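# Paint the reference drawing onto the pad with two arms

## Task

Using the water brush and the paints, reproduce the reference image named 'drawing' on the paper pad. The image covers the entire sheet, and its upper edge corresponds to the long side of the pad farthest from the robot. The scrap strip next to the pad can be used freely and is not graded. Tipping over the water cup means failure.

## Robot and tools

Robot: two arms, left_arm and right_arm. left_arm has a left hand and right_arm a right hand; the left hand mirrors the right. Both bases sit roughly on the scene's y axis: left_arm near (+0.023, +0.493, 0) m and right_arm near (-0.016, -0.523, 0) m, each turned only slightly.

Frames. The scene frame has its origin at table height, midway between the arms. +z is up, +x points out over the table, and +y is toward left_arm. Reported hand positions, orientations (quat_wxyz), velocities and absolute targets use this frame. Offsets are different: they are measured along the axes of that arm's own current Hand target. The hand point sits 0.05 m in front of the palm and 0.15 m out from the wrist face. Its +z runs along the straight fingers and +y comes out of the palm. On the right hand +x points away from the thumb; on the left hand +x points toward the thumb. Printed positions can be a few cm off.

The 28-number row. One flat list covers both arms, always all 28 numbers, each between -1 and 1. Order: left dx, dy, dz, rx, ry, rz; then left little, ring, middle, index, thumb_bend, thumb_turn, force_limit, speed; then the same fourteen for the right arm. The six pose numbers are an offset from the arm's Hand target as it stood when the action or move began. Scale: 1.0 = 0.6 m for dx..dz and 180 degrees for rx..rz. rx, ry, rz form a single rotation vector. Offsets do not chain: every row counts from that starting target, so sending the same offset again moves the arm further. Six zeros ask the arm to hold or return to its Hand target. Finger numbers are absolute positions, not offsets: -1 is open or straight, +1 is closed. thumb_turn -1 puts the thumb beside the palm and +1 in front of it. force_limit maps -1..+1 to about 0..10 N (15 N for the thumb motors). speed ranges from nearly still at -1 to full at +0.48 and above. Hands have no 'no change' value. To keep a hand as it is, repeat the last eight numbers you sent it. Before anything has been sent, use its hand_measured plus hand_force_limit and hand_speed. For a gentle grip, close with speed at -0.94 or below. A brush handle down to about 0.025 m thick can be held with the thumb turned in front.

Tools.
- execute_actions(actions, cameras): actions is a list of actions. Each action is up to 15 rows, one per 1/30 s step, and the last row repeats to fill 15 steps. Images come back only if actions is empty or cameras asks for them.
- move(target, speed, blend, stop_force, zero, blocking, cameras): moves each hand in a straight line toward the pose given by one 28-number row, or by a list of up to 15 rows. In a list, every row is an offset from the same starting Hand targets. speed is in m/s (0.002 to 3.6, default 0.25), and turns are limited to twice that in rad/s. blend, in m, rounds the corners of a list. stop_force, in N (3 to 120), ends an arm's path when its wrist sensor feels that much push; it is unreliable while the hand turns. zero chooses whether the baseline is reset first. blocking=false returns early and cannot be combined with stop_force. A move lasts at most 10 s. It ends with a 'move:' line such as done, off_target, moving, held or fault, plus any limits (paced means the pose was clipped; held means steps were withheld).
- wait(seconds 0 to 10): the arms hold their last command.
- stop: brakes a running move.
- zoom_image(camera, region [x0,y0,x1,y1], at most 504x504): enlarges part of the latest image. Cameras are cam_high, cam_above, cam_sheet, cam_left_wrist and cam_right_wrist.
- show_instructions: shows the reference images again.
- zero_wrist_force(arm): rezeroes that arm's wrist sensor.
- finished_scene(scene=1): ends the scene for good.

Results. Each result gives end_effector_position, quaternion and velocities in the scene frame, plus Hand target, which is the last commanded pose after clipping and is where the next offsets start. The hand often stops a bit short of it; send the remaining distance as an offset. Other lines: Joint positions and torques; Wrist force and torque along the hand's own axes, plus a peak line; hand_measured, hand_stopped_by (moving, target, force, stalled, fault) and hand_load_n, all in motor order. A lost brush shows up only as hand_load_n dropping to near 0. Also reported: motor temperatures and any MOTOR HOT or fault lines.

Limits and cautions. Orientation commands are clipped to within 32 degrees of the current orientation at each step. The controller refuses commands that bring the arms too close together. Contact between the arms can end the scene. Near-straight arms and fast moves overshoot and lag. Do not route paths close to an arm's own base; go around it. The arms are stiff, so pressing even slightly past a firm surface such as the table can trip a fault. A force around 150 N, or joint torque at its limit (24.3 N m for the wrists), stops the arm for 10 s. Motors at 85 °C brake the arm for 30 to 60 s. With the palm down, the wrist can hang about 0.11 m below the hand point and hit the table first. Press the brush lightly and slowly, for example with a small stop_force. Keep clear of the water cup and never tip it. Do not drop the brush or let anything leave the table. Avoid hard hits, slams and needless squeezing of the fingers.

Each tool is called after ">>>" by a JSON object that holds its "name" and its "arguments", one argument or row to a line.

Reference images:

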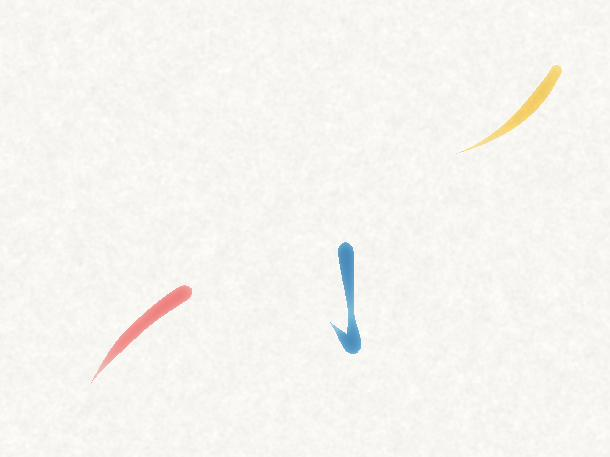

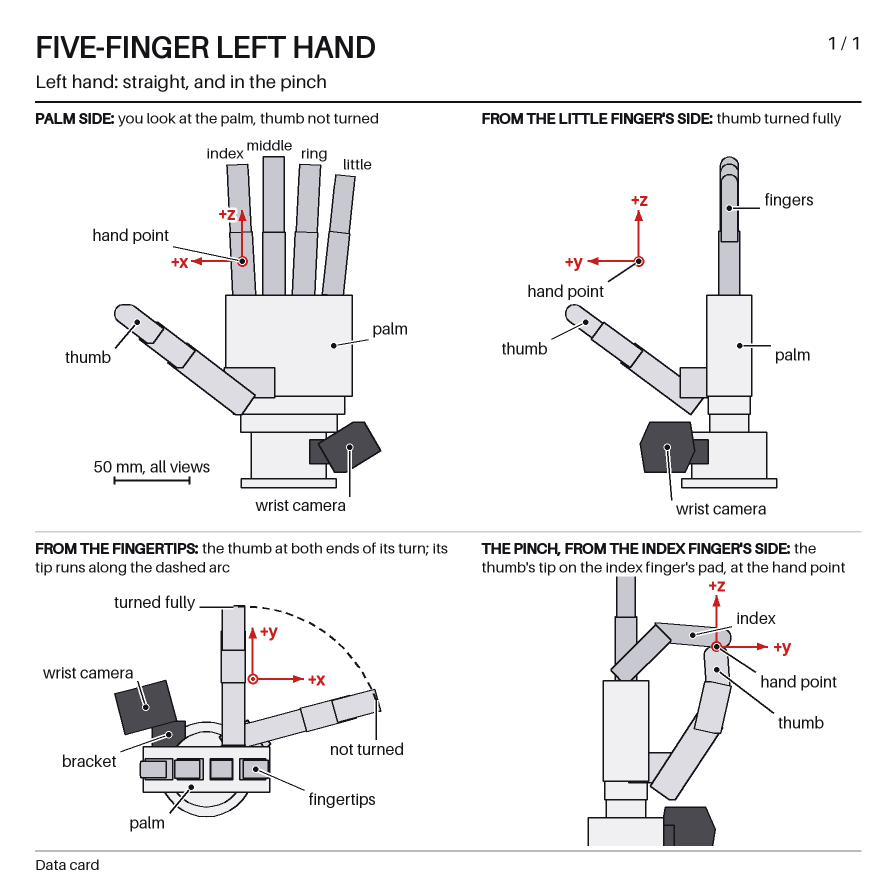

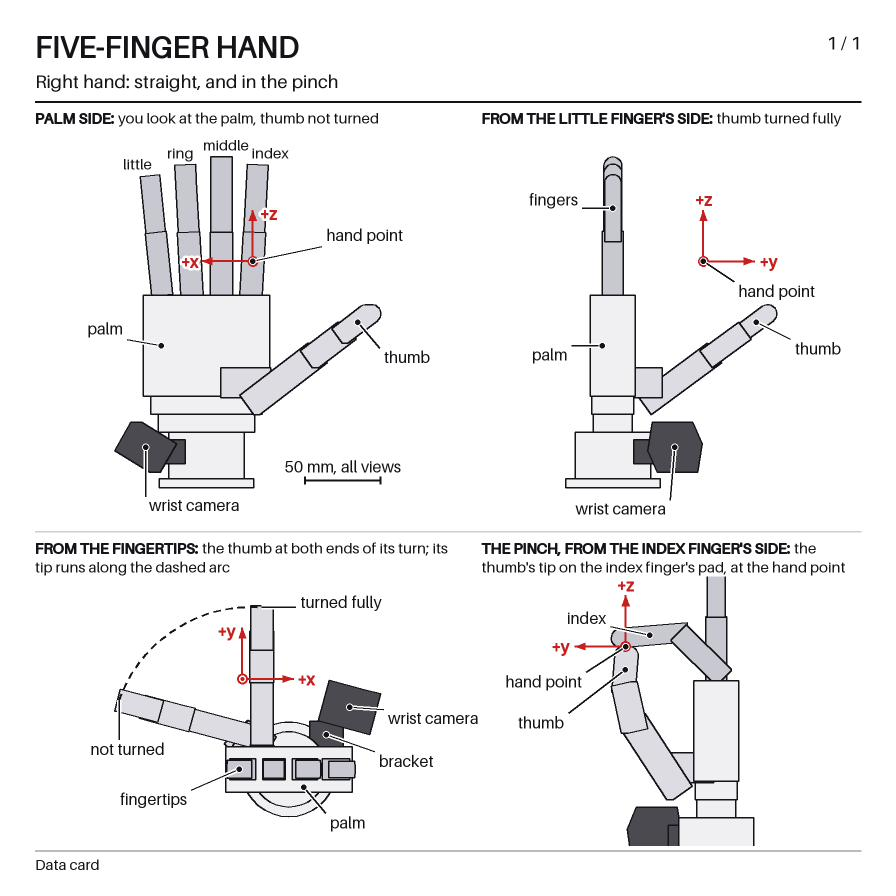

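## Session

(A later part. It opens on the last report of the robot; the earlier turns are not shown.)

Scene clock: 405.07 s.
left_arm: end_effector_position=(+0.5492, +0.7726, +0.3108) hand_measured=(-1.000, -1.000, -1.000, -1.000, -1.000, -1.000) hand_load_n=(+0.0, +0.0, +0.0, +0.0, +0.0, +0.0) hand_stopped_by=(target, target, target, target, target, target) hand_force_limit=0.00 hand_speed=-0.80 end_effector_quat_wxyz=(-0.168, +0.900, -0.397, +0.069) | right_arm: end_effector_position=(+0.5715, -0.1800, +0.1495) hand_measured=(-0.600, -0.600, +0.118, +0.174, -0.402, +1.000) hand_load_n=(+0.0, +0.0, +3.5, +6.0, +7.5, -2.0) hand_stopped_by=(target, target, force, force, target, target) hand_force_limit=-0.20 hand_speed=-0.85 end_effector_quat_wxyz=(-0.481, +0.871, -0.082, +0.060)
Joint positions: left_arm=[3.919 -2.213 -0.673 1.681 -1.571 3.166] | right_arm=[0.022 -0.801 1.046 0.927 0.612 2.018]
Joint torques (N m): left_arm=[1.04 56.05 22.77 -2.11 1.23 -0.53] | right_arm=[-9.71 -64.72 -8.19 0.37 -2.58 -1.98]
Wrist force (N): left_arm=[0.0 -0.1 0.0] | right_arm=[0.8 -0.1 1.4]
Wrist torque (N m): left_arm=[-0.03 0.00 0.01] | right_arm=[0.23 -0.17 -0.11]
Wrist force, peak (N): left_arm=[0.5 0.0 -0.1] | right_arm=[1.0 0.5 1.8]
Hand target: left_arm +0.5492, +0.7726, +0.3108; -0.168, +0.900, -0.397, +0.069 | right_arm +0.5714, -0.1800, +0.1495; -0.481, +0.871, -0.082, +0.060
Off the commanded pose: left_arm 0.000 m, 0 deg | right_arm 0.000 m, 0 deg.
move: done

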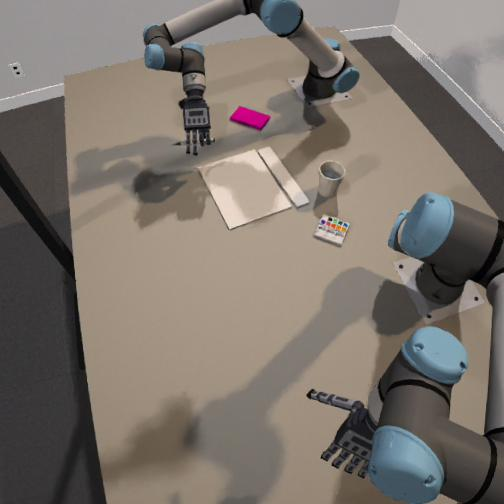

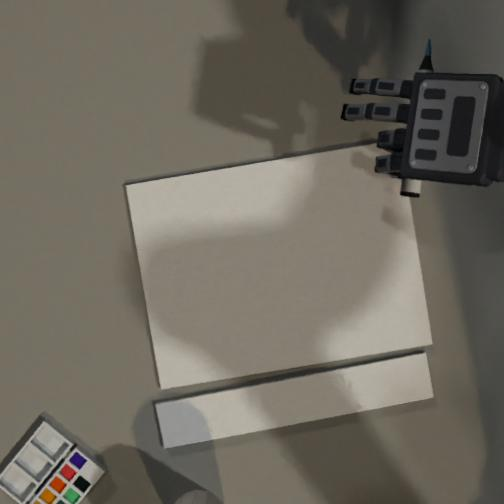

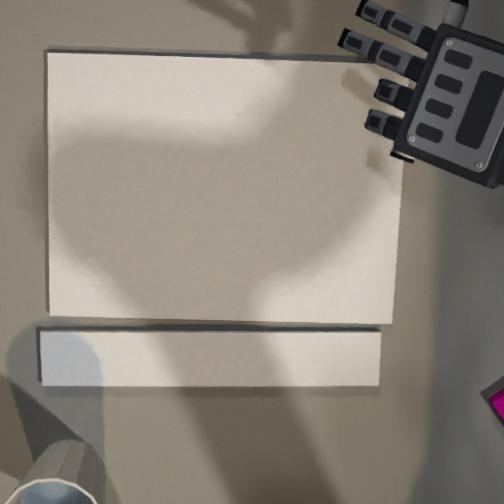

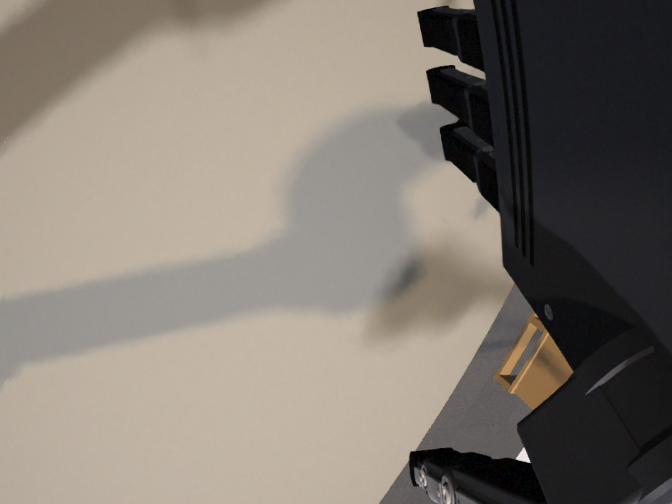

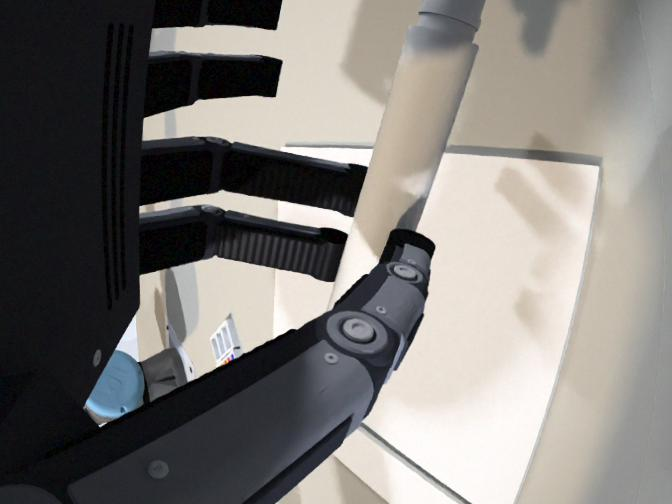

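>>> {"name": "move", "arguments": {
  "target": [0,0,0,0,0,0,-1,-1,-1,-1,-1,-1,0,-0.8,-0.1843,-0.121,-0.1617,0.2086,0.0629,0.5642,-0.6,-0.6,0.35,0.35,-0.4,1,-0.2,-0.85],
  "cameras": ["all"],
  "speed": 0.15
}}

Scene clock: 450.13 s.
left_arm: end_effector_position=(+0.5492, +0.7726, +0.3108) hand_measured=(-1.000, -1.000, -1.000, -1.000, -1.000, -1.000) hand_load_n=(+0.0, +0.0, +0.0, +0.0, +0.0, +0.0) hand_stopped_by=(target, target, target, target, target, target) hand_force_limit=0.00 hand_speed=-0.80 end_effector_quat_wxyz=(-0.168, +0.900, -0.397, +0.069) | right_arm: end_effector_position=(+0.4517, -0.2002, +0.2598) hand_measured=(-0.600, -0.600, +0.118, +0.174, -0.402, +1.000) hand_load_n=(+0.0, -0.5, +3.5, +6.0, +7.5, -2.0) hand_stopped_by=(target, target, force, force, target, target) hand_force_limit=-0.20 hand_speed=-0.85 end_effector_quat_wxyz=(+0.562, -0.304, +0.733, +0.234)
Joint positions: left_arm=[3.919 -2.213 -0.673 1.681 -1.571 3.166] | right_arm=[-0.116 -1.512 2.048 -0.141 0.734 4.413]
Joint torques (N m): left_arm=[0.39 55.66 22.8 -2.26 1.34 -0.49] | right_arm=[8.93 -36.45 -6.95 -1.33 0.84 2.01]
Wrist force (N): left_arm=[0.1 0.3 0.0] | right_arm=[-0.5 0.7 0.5]
Wrist torque (N m): left_arm=[0.05 -0.01 0.00] | right_arm=[0.28 -0.09 -0.03]
Wrist force, peak (N): left_arm=[0.6 0.1 -0.2] | right_arm=[1.1 0.1 1.4]
Hand target: left_arm +0.5492, +0.7726, +0.3108; -0.168, +0.900, -0.397, +0.069 | right_arm +0.4517, -0.2002, +0.2598; +0.562, -0.304, +0.733, +0.234
Off the commanded pose: left_arm 0.000 m, 0 deg | right_arm 0.000 m, 0 deg.
move: done

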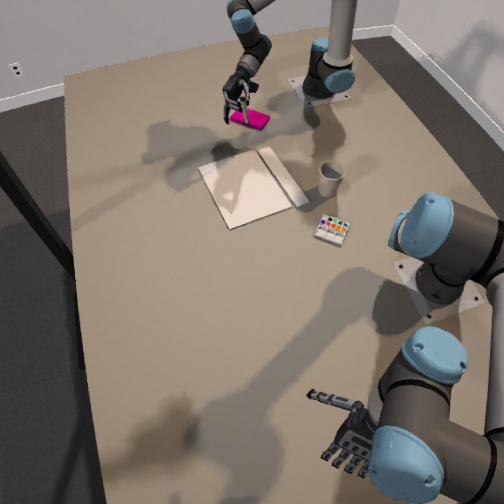

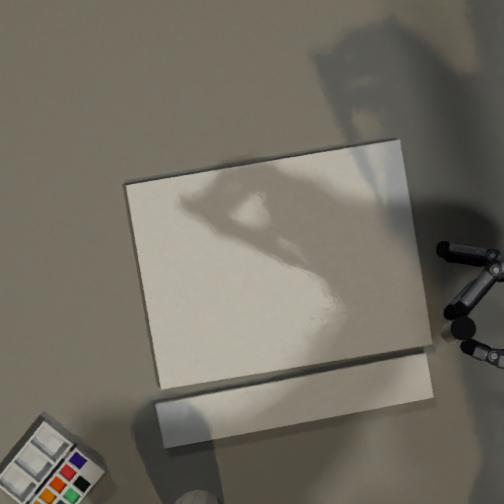

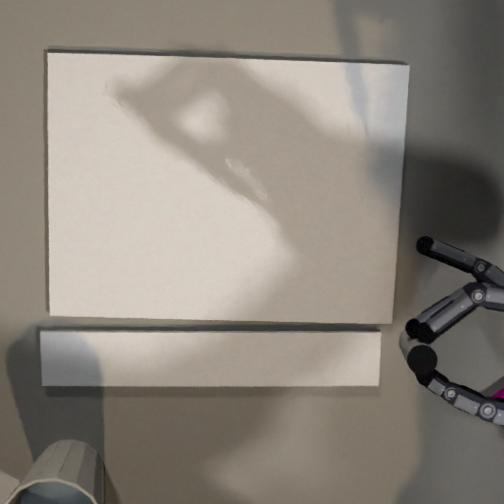

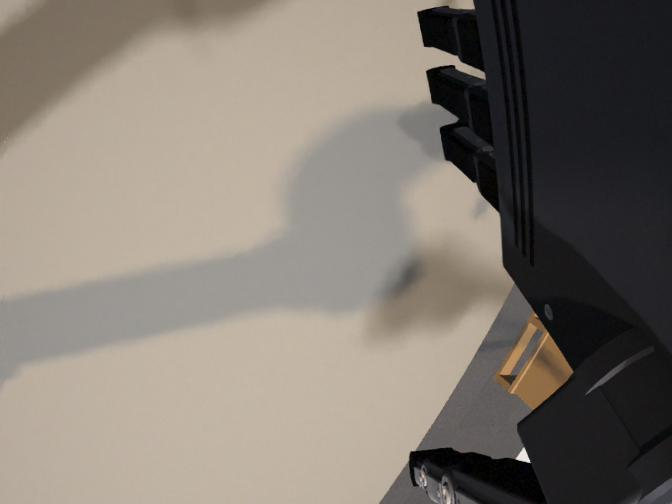

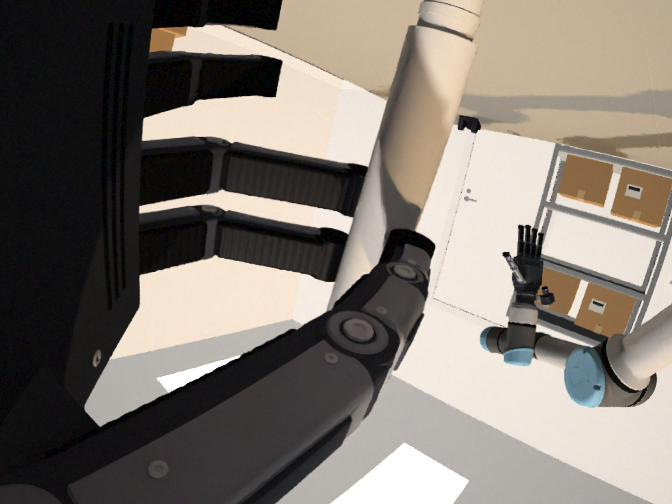

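>>> {"name": "move", "arguments": {
  "target": [0,0,0,0,0,0,-1,-1,-1,-1,-1,-1,0,-0.8,0.1688,0.1847,0.0127,0,0,0,-0.6,-0.6,0.35,0.35,-0.4,1,-0.2,-0.85],
  "cameras": ["cam_high","cam_above","cam_sheet"],
  "speed": 0.15
}}

>>> {"name": "zoom_image", "arguments": {
  "camera": "cam_above",
  "region": [300, 320, 460, 480]
}}

>>> {"name": "zoom_image", "arguments": {
  "camera": "cam_high",
  "region": [220, 90, 340, 210]
}}

Scene clock: 472.87 s.
left_arm: end_effector_position=(+0.5492, +0.7726, +0.3108) hand_measured=(-1.000, -1.000, -1.000, -1.000, -1.000, -1.000) hand_load_n=(+0.0, +0.0, +0.0, +0.0, +0.0, +0.0) hand_stopped_by=(target, target, target, target, target, target) hand_force_limit=0.00 hand_speed=-0.80 end_effector_quat_wxyz=(-0.168, +0.900, -0.397, +0.069) | right_arm: end_effector_position=(+0.3599, -0.1351, +0.1601) hand_measured=(-0.600, -0.600, +0.118, +0.174, -0.402, +1.000) hand_load_n=(+0.0, +0.0, +3.5, +6.0, +8.0, -2.0) hand_stopped_by=(target, target, force, force, target, target) hand_force_limit=-0.20 hand_speed=-0.85 end_effector_quat_wxyz=(+0.562, -0.304, +0.733, +0.234)
Joint positions: left_arm=[3.919 -2.213 -0.673 1.681 -1.571 3.166] | right_arm=[0.114 -1.48 2.337 -0.534 0.95 4.521]
Joint torques (N m): left_arm=[-0.15 56.86 23.14 -2.11 1.4 -0.53] | right_arm=[8.94 -5.99 -2.77 -1.72 1.15 1.9]
Wrist force (N): left_arm=[0.2 0.2 0.1] | right_arm=[-0.2 0.7 0.6]
Wrist torque (N m): left_arm=[0.02 -0.02 0.01] | right_arm=[0.29 -0.12 0.00]
Wrist force, peak (N): left_arm=[0.6 0.0 -0.1] | right_arm=[0.0 1.7 0.4]
Hand target: left_arm +0.5492, +0.7726, +0.3108; -0.168, +0.900, -0.397, +0.069 | right_arm +0.3599, -0.1351, +0.1601; +0.562, -0.304, +0.733, +0.234
Off the commanded pose: left_arm 0.000 m, 0 deg | right_arm 0.000 m, 0 deg.
move: done
Images, in order (width x height): cam_high 504x504, cam_above 504x504, cam_sheet 504x504.

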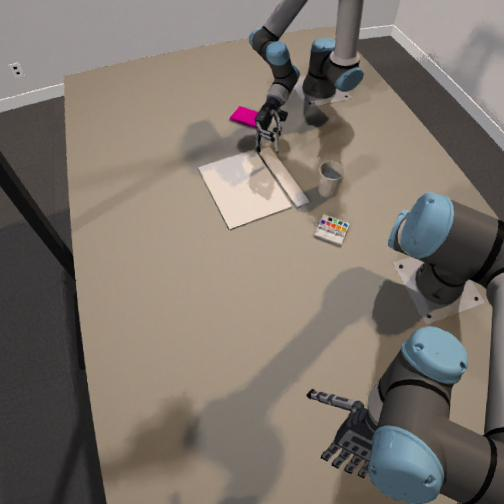

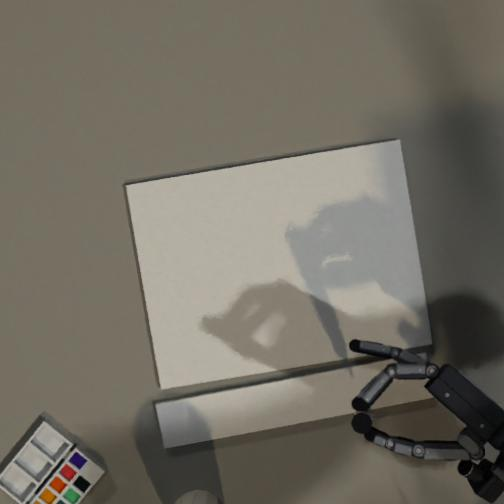

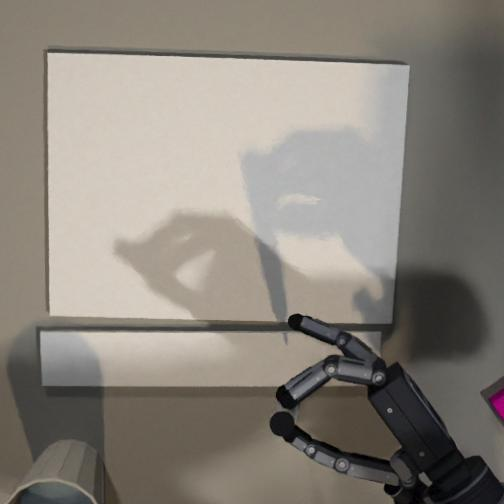

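Scaled by 3.150 from the camera's 504x504 image, which has a finer 720x720 frame.

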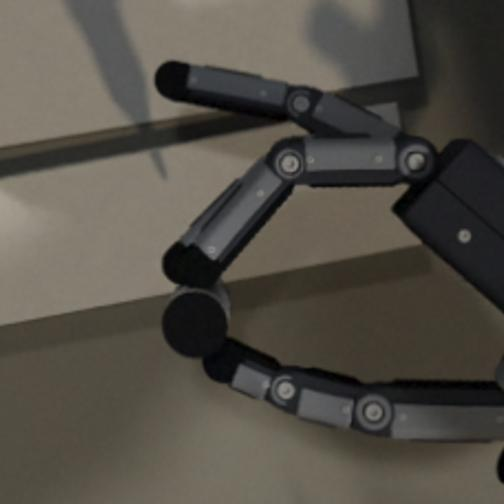

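Scaled by 4.200 from the camera's 504x504 image, which has a finer 720x720 frame.

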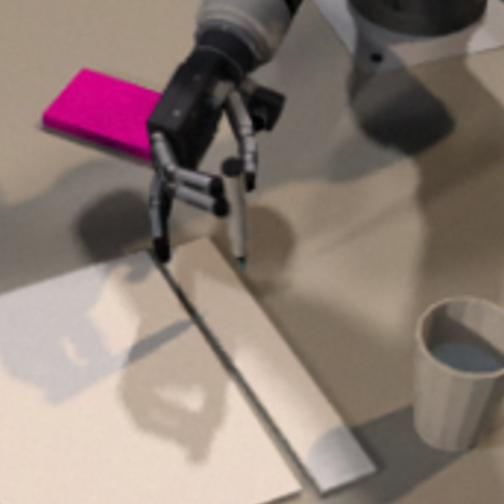

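>>> {"name": "move", "arguments": {
  "target": [0,0,0,0,0,0,-1,-1,-1,-1,-1,-1,0,-0.8,0.0402,0,0.0108,0,0,0,-0.6,-0.6,0.35,0.35,-0.4,1,-0.2,-0.85],
  "cameras": ["cam_high","cam_above","cam_sheet"],
  "speed": 0.1
}}

>>> {"name": "zoom_image", "arguments": {
  "camera": "cam_sheet",
  "region": [220, 270, 380, 430]
}}

>>> {"name": "zoom_image", "arguments": {
  "camera": "cam_high",
  "region": [240, 110, 320, 190]
}}

Scene clock: 480.23 s.
left_arm: end_effector_position=(+0.5492, +0.7726, +0.3108) hand_measured=(-1.000, -1.000, -1.000, -1.000, -1.000, -1.000) hand_load_n=(+0.0, +0.0, +0.0, +0.0, +0.0, +0.0) hand_stopped_by=(target, target, target, target, target, target) hand_force_limit=0.00 hand_speed=-0.80 end_effector_quat_wxyz=(-0.168, +0.900, -0.397, +0.069) | right_arm: end_effector_position=(+0.3599, -0.1351, +0.1352) hand_measured=(-0.600, -0.600, +0.118, +0.174, -0.402, +1.000) hand_load_n=(+0.0, +0.5, +3.5, +6.0, +8.0, -2.0) hand_stopped_by=(target, target, force, force, target, target) hand_force_limit=-0.20 hand_speed=-0.85 end_effector_quat_wxyz=(+0.562, -0.304, +0.733, +0.234)
Joint positions: left_arm=[3.919 -2.213 -0.673 1.681 -1.571 3.166] | right_arm=[0.115 -1.415 2.361 -0.623 0.95 4.521]
Joint torques (N m): left_arm=[0.1 56.74 23.13 -2.03 1.45 -0.66] | right_arm=[8.43 -6.97 -2.4 -1.89 0.94 2.05]
Wrist force (N): left_arm=[0.4 0.1 0.0] | right_arm=[-0.3 0.7 0.5]
Wrist torque (N m): left_arm=[0.01 -0.05 0.01] | right_arm=[0.29 -0.11 -0.02]
Wrist force, peak (N): left_arm=[0.6 0.3 0.0] | right_arm=[-0.9 0.8 0.4]
Hand target: left_arm +0.5492, +0.7726, +0.3108; -0.168, +0.900, -0.397, +0.069 | right_arm +0.3599, -0.1351, +0.1351; +0.562, -0.304, +0.733, +0.234
Off the commanded pose: left_arm 0.000 m, 0 deg | right_arm 0.000 m, 0 deg.
move: done
Images, in order (width x height): cam_high 504x504, cam_above 504x504, cam_sheet 504x504.

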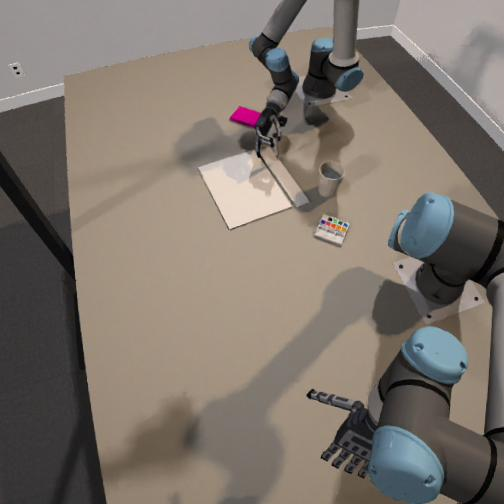

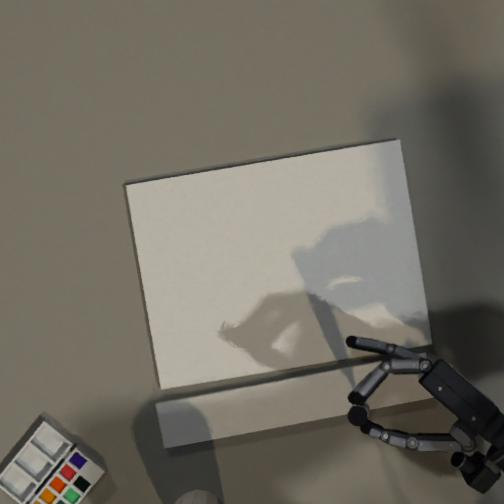

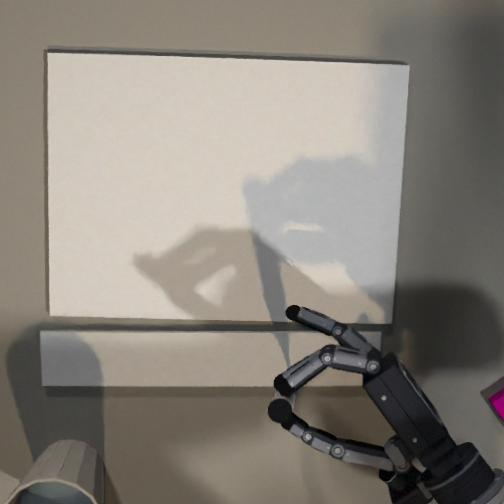

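Scaled by 3.150 from the camera's 504x504 image, which has a finer 720x720 frame.

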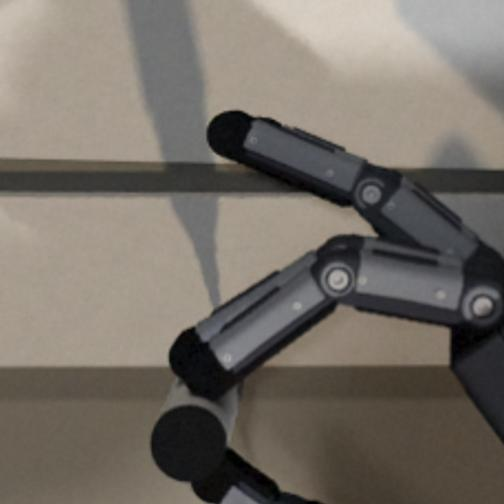

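Scaled by 6.300 from the camera's 504x504 image, which has a finer 720x720 frame.

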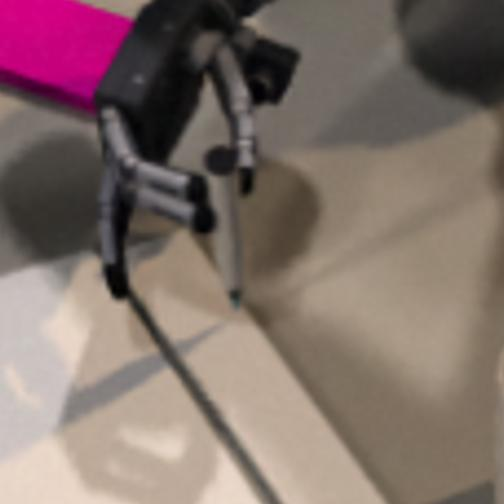

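>>> {"name": "move", "arguments": {
  "target": [0,0,0,0,0,0,-1,-1,-1,-1,-1,-1,0,-0.8,0.007,-0.0165,0.019,0,0,0,-0.6,-0.6,0.35,0.35,-0.4,1,-0.2,-0.85],
  "cameras": ["cam_high","cam_sheet"],
  "speed": 0.05
}}

>>> {"name": "zoom_image", "arguments": {
  "camera": "cam_sheet",
  "region": [220, 270, 380, 430]
}}

>>> {"name": "zoom_image", "arguments": {
  "camera": "cam_high",
  "region": [260, 130, 310, 180]
}}

Scene clock: 489.30 s.
left_arm: end_effector_position=(+0.5492, +0.7726, +0.3108) hand_measured=(-1.000, -1.000, -1.000, -1.000, -1.000, -1.000) hand_load_n=(+0.0, +0.0, +0.0, +0.0, +0.0, +0.0) hand_stopped_by=(target, target, target, target, target, target) hand_force_limit=0.00 hand_speed=-0.80 end_effector_quat_wxyz=(-0.168, +0.900, -0.397, +0.069) | right_arm: end_effector_position=(+0.3738, -0.1350, +0.1281) hand_measured=(-0.600, -0.600, +0.118, +0.174, -0.402, +1.000) hand_load_n=(+0.0, +0.0, +3.5, +6.0, +8.0, -2.0) hand_stopped_by=(target, target, force, force, target, target) hand_force_limit=-0.20 hand_speed=-0.85 end_effector_quat_wxyz=(+0.562, -0.304, +0.733, +0.234)
Joint positions: left_arm=[3.919 -2.213 -0.673 1.681 -1.571 3.166] | right_arm=[0.108 -1.371 2.333 -0.638 0.943 4.519]
Joint torques (N m): left_arm=[-0.1 57.56 22.61 -2.13 1.45 -0.57] | right_arm=[-9.65 -8.93 -23.83 -1.69 -1.95 -1.97]
Wrist force (N): left_arm=[0.1 0.0 -0.2] | right_arm=[-0.4 0.6 0.5]
Wrist torque (N m): left_arm=[0.01 -0.01 0.01] | right_arm=[0.28 -0.10 0.09]
Wrist force, peak (N): left_arm=[0.5 0.1 -0.5] | right_arm=[-0.6 0.8 0.5]
Hand target: left_arm +0.5492, +0.7726, +0.3108; -0.168, +0.900, -0.397, +0.069 | right_arm +0.3739, -0.1350, +0.1281; +0.562, -0.304, +0.733, +0.234
Off the commanded pose: left_arm 0.000 m, 0 deg | right_arm 0.000 m, 0 deg.
move: done
Images, in order (width x height): cam_high 504x504, cam_sheet 504x504.

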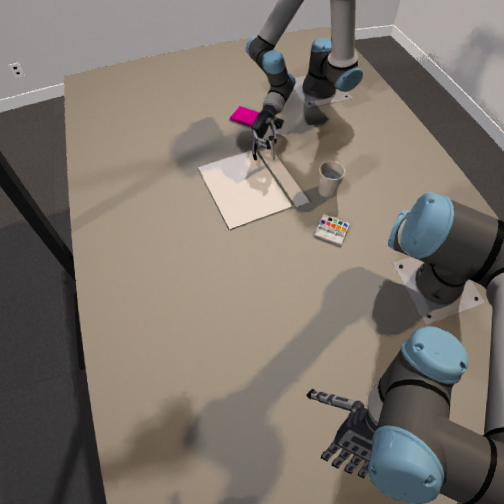

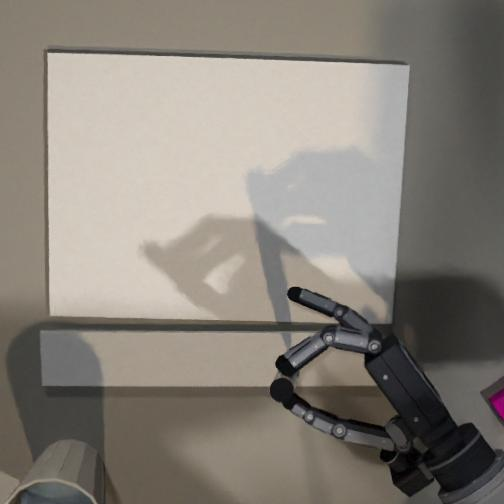

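Scaled by 3.150 from the camera's 504x504 image, which has a finer 720x720 frame.

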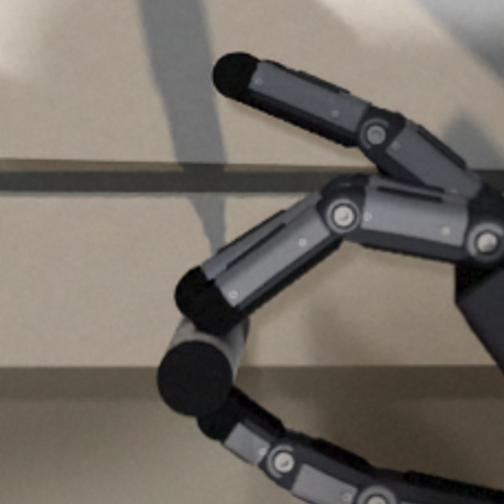

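Scaled by 10.080 from the camera's 504x504 image, which has a finer 720x720 frame.

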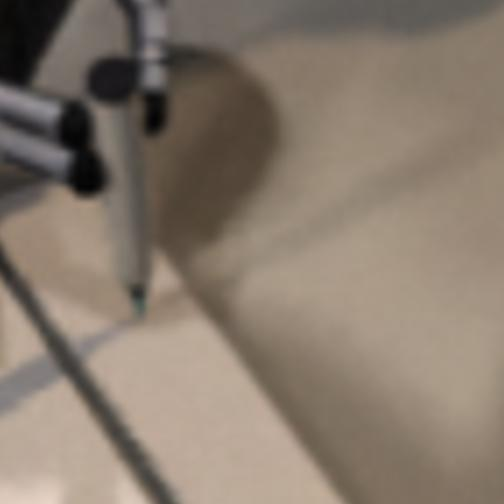

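>>> {"name": "move", "arguments": {
  "target": [0,0,0,0,0,0,-1,-1,-1,-1,-1,-1,0,-0.8,-0.2286,0,-0.0613,0.2415,0,0.0647,-0.6,-0.6,0.35,0.35,-0.4,1,-0.2,-0.85],
  "cameras": ["cam_high"],
  "speed": 0.15
}}

Scene clock: 536.93 s.
left_arm: end_effector_position=(+0.5492, +0.7726, +0.3108) hand_measured=(-1.000, -1.000, -1.000, -1.000, -1.000, -1.000) hand_load_n=(+0.0, +0.0, +0.0, +0.0, +0.0, +0.0) hand_stopped_by=(target, target, target, target, target, target) hand_force_limit=0.00 hand_speed=-0.80 end_effector_quat_wxyz=(-0.168, +0.900, -0.397, +0.069) | right_arm: end_effector_position=(+0.3739, -0.1352, +0.2701) hand_measured=(-0.600, -0.600, +0.118, +0.174, -0.402, +1.000) hand_load_n=(+0.0, +0.0, +3.5, +6.0, +8.0, -2.0) hand_stopped_by=(target, target, force, force, target, target) hand_force_limit=-0.20 hand_speed=-0.85 end_effector_quat_wxyz=(+0.609, +0.000, +0.793, +0.001)
Joint positions: left_arm=[3.919 -2.213 -0.673 1.681 -1.571 3.166] | right_arm=[0.756 -1.519 2.021 -0.141 2.318 4.965]
Joint torques (N m): left_arm=[-0.61 57.49 24.26 -2.09 1.42 -0.74] | right_arm=[9.01 -8.29 -29.8 1.64 1.8 1.87]
Wrist force (N): left_arm=[0.1 0.0 -0.2] | right_arm=[-0.4 0.9 0.4]
Wrist torque (N m): left_arm=[0.00 -0.01 0.00] | right_arm=[0.32 -0.09 -0.02]
Wrist force, peak (N): left_arm=[0.4 0.4 -0.3] | right_arm=[-0.5 1.1 0.6]
Hand target: left_arm +0.5492, +0.7726, +0.3108; -0.168, +0.900, -0.397, +0.069 | right_arm +0.3739, -0.1352, +0.2701; +0.609, +0.000, +0.793, +0.001
Off the commanded pose: left_arm 0.000 m, 0 deg | right_arm 0.000 m, 0 deg.
move: done
Images, in order (width x height): cam_high 504x504.

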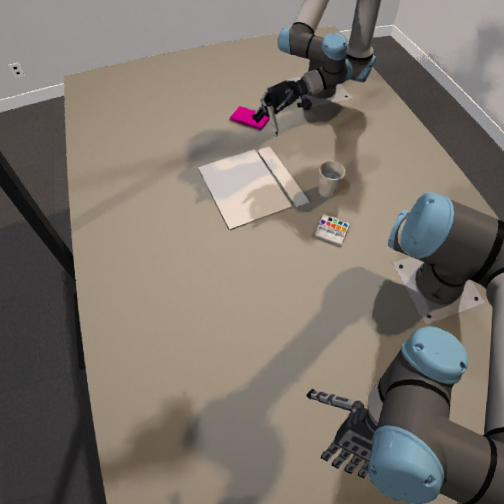

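>>> {"name": "move", "arguments": {
  "target": [
    [0,0,0,0,0,0,-1,-1,-1,-1,-1,-1,0,-0.8,0.0425,0.602,-0.1584,0,0,0,-0.6,-0.6,0.35,0.35,-0.4,1,-0.2,-0.85],
    [0,0,0,0,0,0,-1,-1,-1,-1,-1,-1,0,-0.8,0.1874,0.602,-0.1195,0,0,0,-0.6,-0.6,0.35,0.35,-0.4,1,-0.2,-0.85]
  ],
  "cameras": ["all"],
  "speed": 0.15,
  "blend": [0.02, 0]
}}

>>> {"name": "zoom_image", "arguments": {
  "camera": "cam_high",
  "region": [290, 140, 390, 260]
}}

Scene clock: 546.70 s.
left_arm: end_effector_position=(+0.5492, +0.7726, +0.3108) hand_measured=(-1.000, -1.000, -1.000, -1.000, -1.000, -1.000) hand_load_n=(+0.0, +0.0, -0.5, +0.0, +0.0, +0.0) hand_stopped_by=(target, target, target, target, target, target) hand_force_limit=0.00 hand_speed=-0.80 end_effector_quat_wxyz=(-0.168, +0.900, -0.397, +0.069) | right_arm: end_effector_position=(+0.2750, +0.2260, +0.1806) hand_measured=(-0.600, -0.600, +0.118, +0.174, -0.402, +1.000) hand_load_n=(+0.0, +0.0, +3.5, +6.0, +8.0, -2.0) hand_stopped_by=(target, target, force, force, target, target) hand_force_limit=-0.20 hand_speed=-0.85 end_effector_quat_wxyz=(+0.609, +0.000, +0.793, +0.001)
Joint positions: left_arm=[3.919 -2.213 -0.673 1.681 -1.571 3.166] | right_arm=[1.29 -0.524 0.758 0.579 2.777 5.493]
Joint torques (N m): left_arm=[-0.1 57.75 24.22 -2.18 1.41 -0.67] | right_arm=[-9.48 -49.44 -7.02 -0.33 -0.26 -1.69]
Wrist force (N): left_arm=[0.4 0.0 -0.3] | right_arm=[-0.5 0.8 0.6]
Wrist torque (N m): left_arm=[0.02 -0.07 0.03] | right_arm=[0.29 -0.09 0.11]
Wrist force, peak (N): left_arm=[0.5 0.0 -0.3] | right_arm=[-0.8 1.4 0.6]
Hand target: left_arm +0.5492, +0.7726, +0.3108; -0.168, +0.900, -0.397, +0.069 | right_arm +0.2750, +0.2260, +0.1806; +0.609, +0.000, +0.793, +0.001
Off the commanded pose: left_arm 0.000 m, 0 deg | right_arm 0.000 m, 0 deg.
move: done

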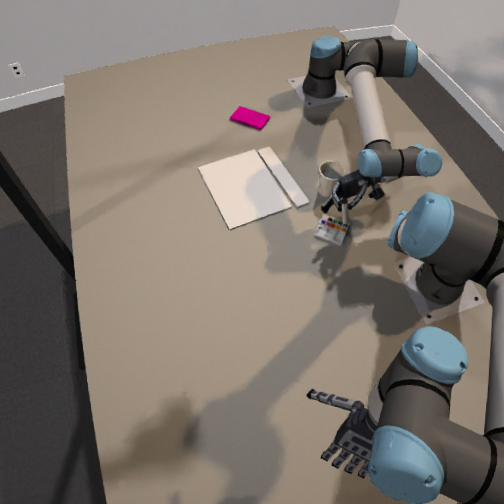

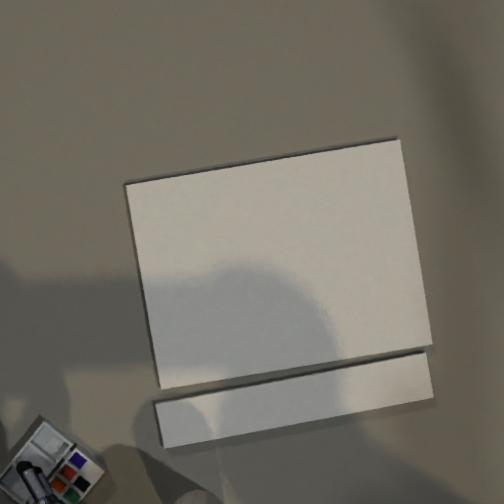

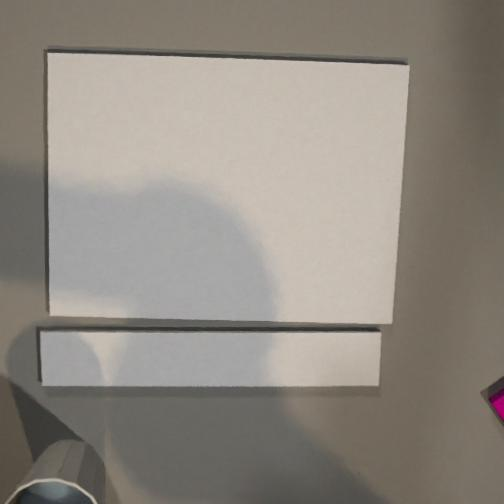

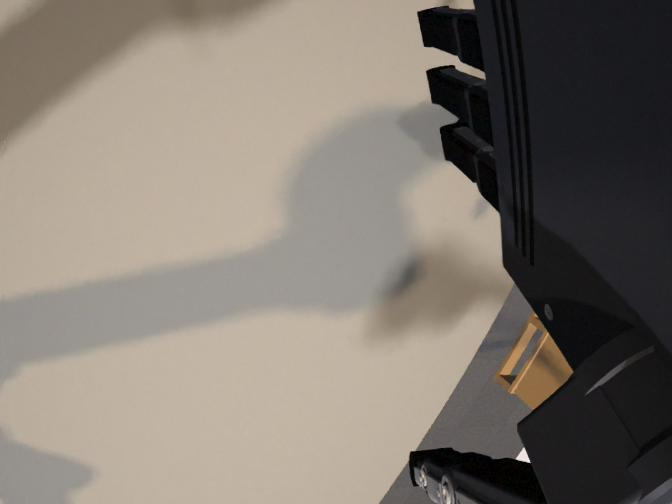

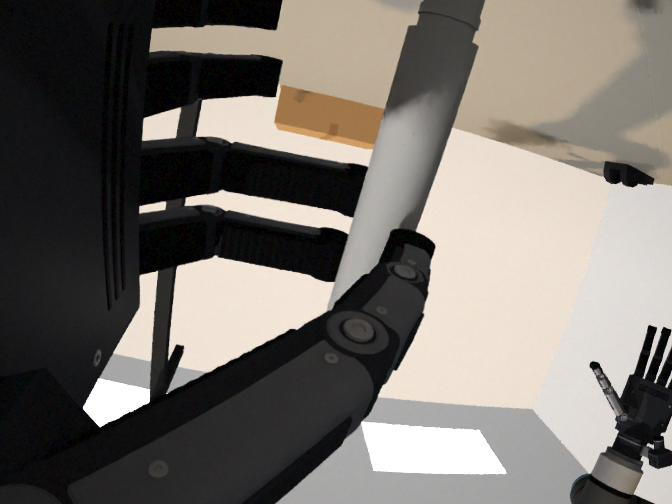

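Scaled by 4.200 from the camera's 504x504 image, which has a finer 720x720 frame.

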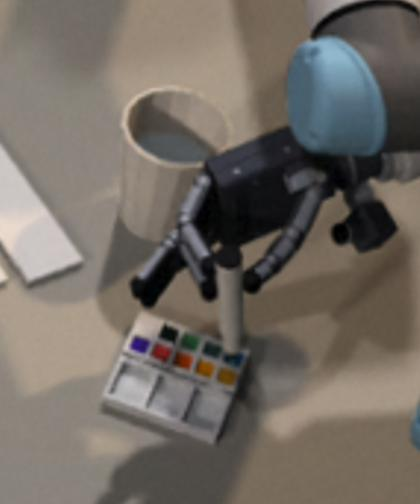

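>>> {"name": "move", "arguments": {
  "target": [0,0,0,0,0,0,-1,-1,-1,-1,-1,-1,0,-0.8,0.0344,-0.0083,0.0006,0,0,0,-0.6,-0.6,0.35,0.35,-0.4,1,-0.2,-0.85],
  "cameras": ["cam_high","cam_above"],
  "speed": 0.1
}}

>>> {"name": "zoom_image", "arguments": {
  "camera": "cam_high",
  "region": [310, 190, 370, 250]
}}

>>> {"name": "zoom_image", "arguments": {
  "camera": "cam_above",
  "region": [0, 404, 100, 504]
}}

Scene clock: 553.53 s.
left_arm: end_effector_position=(+0.5492, +0.7726, +0.3108) hand_measured=(-1.000, -1.000, -1.000, -1.000, -1.000, -1.000) hand_load_n=(+0.0, +0.0, +0.0, +0.0, -0.5, +0.0) hand_stopped_by=(target, target, target, target, target, target) hand_force_limit=0.00 hand_speed=-0.80 end_effector_quat_wxyz=(-0.168, +0.900, -0.397, +0.069) | right_arm: end_effector_position=(+0.2701, +0.2210, +0.1604) hand_measured=(-0.600, -0.600, +0.118, +0.174, -0.402, +1.000) hand_load_n=(+0.0, +0.0, +3.5, +6.0, +8.0, -2.0) hand_stopped_by=(target, target, force, force, target, target) hand_force_limit=-0.20 hand_speed=-0.85 end_effector_quat_wxyz=(+0.609, +0.000, +0.793, +0.001)
Joint positions: left_arm=[3.919 -2.213 -0.673 1.681 -1.571 3.166] | right_arm=[1.295 -0.521 0.807 0.537 2.781 5.504]
Joint torques (N m): left_arm=[0.19 58.3 24.19 -2.27 1.32 -0.87] | right_arm=[9.02 -72.32 -8.07 0.02 2.62 -1.62]
Wrist force (N): left_arm=[0.3 0.0 -0.1] | right_arm=[-0.5 0.6 0.6]
Wrist torque (N m): left_arm=[0.01 -0.04 0.01] | right_arm=[0.26 -0.09 0.02]
Wrist force, peak (N): left_arm=[0.6 -0.1 -0.2] | right_arm=[-0.6 0.9 0.9]
Hand target: left_arm +0.5492, +0.7726, +0.3108; -0.168, +0.900, -0.397, +0.069 | right_arm +0.2701, +0.2210, +0.1605; +0.609, +0.000, +0.793, +0.001
Off the commanded pose: left_arm 0.000 m, 0 deg | right_arm 0.000 m, 0 deg.
move: done
Images, in order (width x height): cam_high 504x504, cam_above 504x504.

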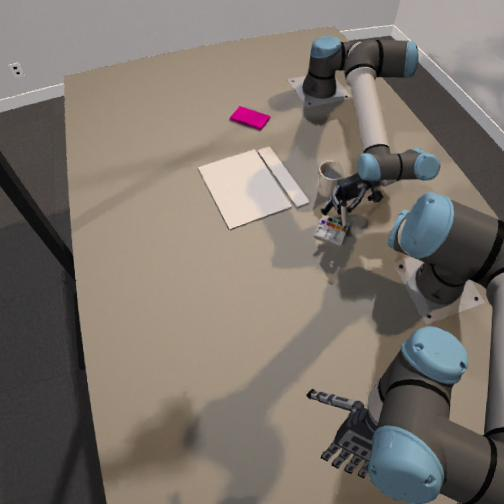

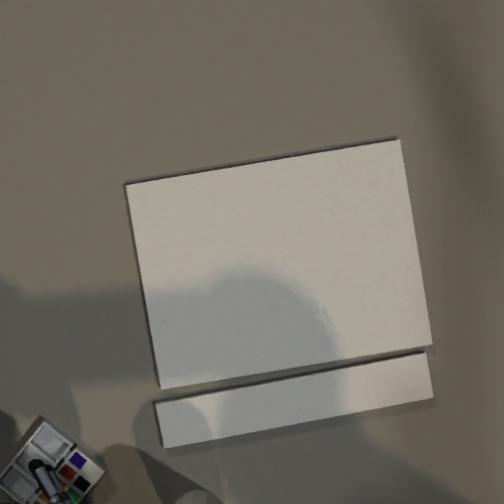

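Scaled by 8.400 from the camera's 504x504 image, which has a finer 720x720 frame.

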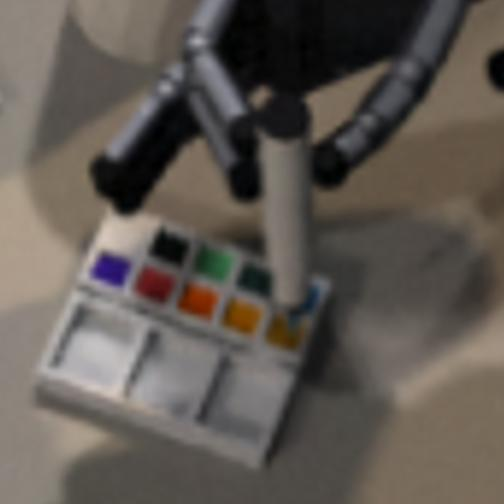

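Scaled by 5.040 from the camera's 504x504 image, which has a finer 720x720 frame.

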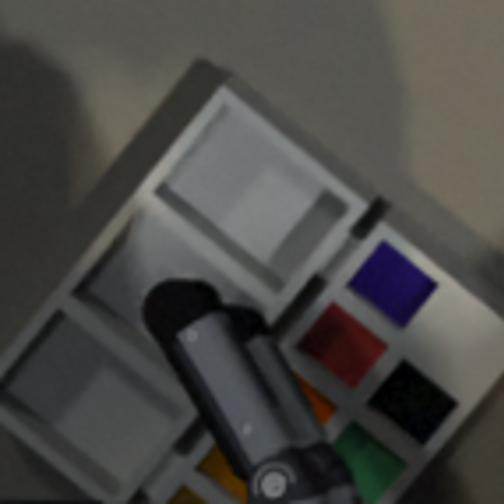

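>>> {"name": "move", "arguments": {
  "target": [0,0,0,0,0,0,-1,-1,-1,-1,-1,-1,0,-0.8,0.0217,-0.0175,-0.0037,0,0,0,-0.6,-0.6,0.35,0.35,-0.4,1,-0.2,-0.85],
  "cameras": ["cam_high"],
  "speed": 0.1
}}

>>> {"name": "zoom_image", "arguments": {
  "camera": "cam_high",
  "region": [310, 190, 370, 250]
}}

Scene clock: 562.07 s.
left_arm: end_effector_position=(+0.5492, +0.7726, +0.3108) hand_measured=(-1.000, -1.000, -1.000, -1.000, -1.000, -1.000) hand_load_n=(+0.0, +0.0, +0.0, +0.0, +0.0, +0.0) hand_stopped_by=(target, target, target, target, target, target) hand_force_limit=0.00 hand_speed=-0.80 end_effector_quat_wxyz=(-0.168, +0.900, -0.397, +0.069) | right_arm: end_effector_position=(+0.2646, +0.2105, +0.1485) hand_measured=(-0.600, -0.600, +0.118, +0.174, -0.402, +1.000) hand_load_n=(+0.0, +0.0, +3.5, +6.0, +7.5, -2.0) hand_stopped_by=(target, target, force, force, target, target) hand_force_limit=-0.20 hand_speed=-0.85 end_effector_quat_wxyz=(+0.609, +0.000, +0.793, +0.001)
Joint positions: left_arm=[3.919 -2.213 -0.673 1.681 -1.571 3.166] | right_arm=[1.299 -0.54 0.878 0.493 2.784 5.512]
Joint torques (N m): left_arm=[-0.4 57.35 23.77 -2.37 1.47 -0.81] | right_arm=[9.24 -72.76 -8.1 -0.04 0.72 -1.69]
Wrist force (N): left_arm=[0.3 -0.2 -0.3] | right_arm=[-0.3 0.6 0.7]
Wrist torque (N m): left_arm=[-0.01 -0.04 0.02] | right_arm=[0.25 -0.12 0.11]
Wrist force, peak (N): left_arm=[0.5 -0.1 -0.5] | right_arm=[-0.6 0.9 0.8]
Hand target: left_arm +0.5492, +0.7726, +0.3108; -0.168, +0.900, -0.397, +0.069 | right_arm +0.2646, +0.2105, +0.1485; +0.609, +0.000, +0.793, +0.001
Off the commanded pose: left_arm 0.000 m, 0 deg | right_arm 0.000 m, 0 deg.
move: done
Images, in order (width x height): cam_high 504x504.

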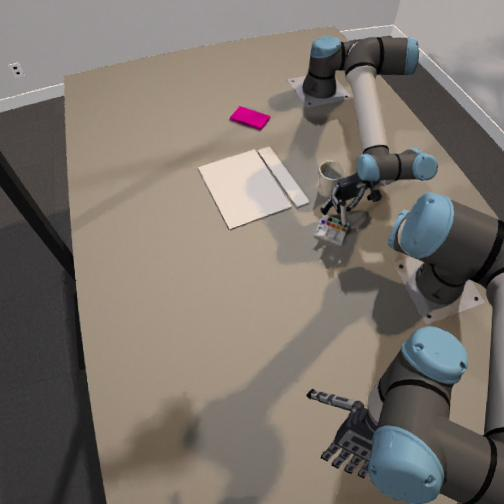

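Scaled by 8.400 from the camera's 504x504 image, which has a finer 720x720 frame.

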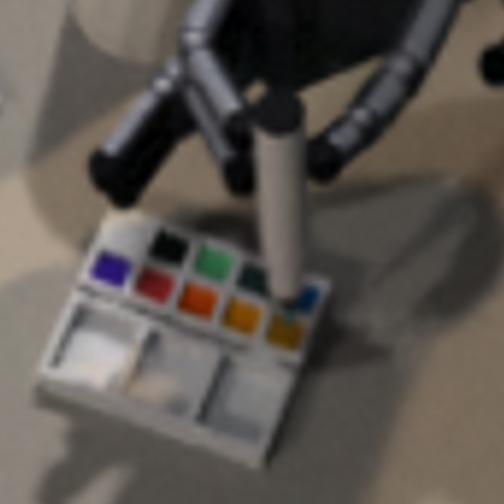

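>>> {"name": "move", "arguments": {
  "target": [0,0,0,0,0,0,-1,-1,-1,-1,-1,-1,0,-0.8,0.0187,-0.0017,0.0015,0,0,0,-0.6,-0.6,0.35,0.35,-0.4,1,-0.2,-0.85],
  "cameras": ["cam_high"],
  "speed": 0.02,
  "stop_force": 3
}}

>>> {"name": "zoom_image", "arguments": {
  "camera": "cam_high",
  "region": [310, 190, 370, 250]
}}

Scene clock: 568.07 s.
left_arm: end_effector_position=(+0.5492, +0.7726, +0.3108) hand_measured=(-1.000, -1.000, -1.000, -1.000, -1.000, -1.000) hand_load_n=(+0.0, +0.0, +0.0, +0.0, +0.0, -0.5) hand_stopped_by=(target, target, target, target, target, target) hand_force_limit=0.00 hand_speed=-0.80 end_effector_quat_wxyz=(-0.168, +0.900, -0.397, +0.069) | right_arm: end_effector_position=(+0.2625, +0.2095, +0.1374) hand_measured=(-0.600, -0.600, +0.118, +0.174, -0.402, +1.000) hand_load_n=(+0.0, +0.0, +3.5, +6.0, +7.5, -2.0) hand_stopped_by=(target, target, force, force, target, target) hand_force_limit=-0.20 hand_speed=-0.85 end_effector_quat_wxyz=(+0.609, +0.000, +0.793, +0.001)
Joint positions: left_arm=[3.919 -2.213 -0.673 1.681 -1.571 3.166] | right_arm=[1.302 -0.53 0.89 0.476 2.785 5.518]
Joint torques (N m): left_arm=[-0.29 56.63 24.62 -2.26 1.44 -0.71] | right_arm=[10.28 -46.11 -5.98 -0.07 2.48 1.79]
Wrist force (N): left_arm=[0.0 0.0 -0.2] | right_arm=[-0.3 0.6 0.8]
Wrist torque (N m): left_arm=[0.00 0.00 0.00] | right_arm=[0.24 -0.11 -0.01]
Wrist force, peak (N): left_arm=[0.5 0.3 -0.3] | right_arm=[-0.3 0.9 0.8]
Hand target: left_arm +0.5492, +0.7726, +0.3108; -0.168, +0.900, -0.397, +0.069 | right_arm +0.2625, +0.2095, +0.1374; +0.609, +0.000, +0.793, +0.001
Off the commanded pose: left_arm 0.000 m, 0 deg | right_arm 0.000 m, 0 deg.
move: done
Images, in order (width x height): cam_high 504x504.

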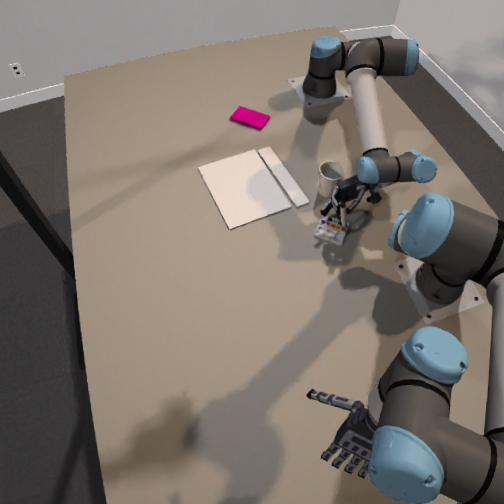

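Scaled by 8.400 from the camera's 504x504 image, which has a finer 720x720 frame.

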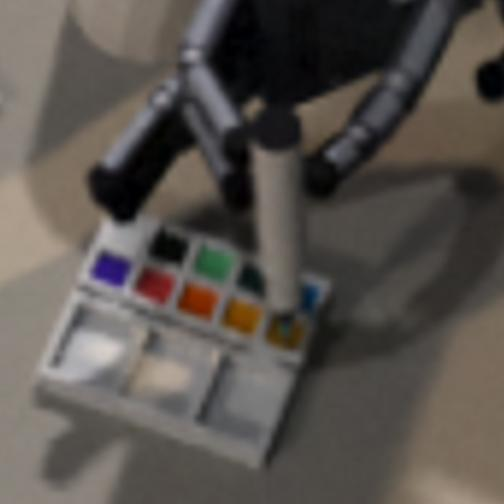

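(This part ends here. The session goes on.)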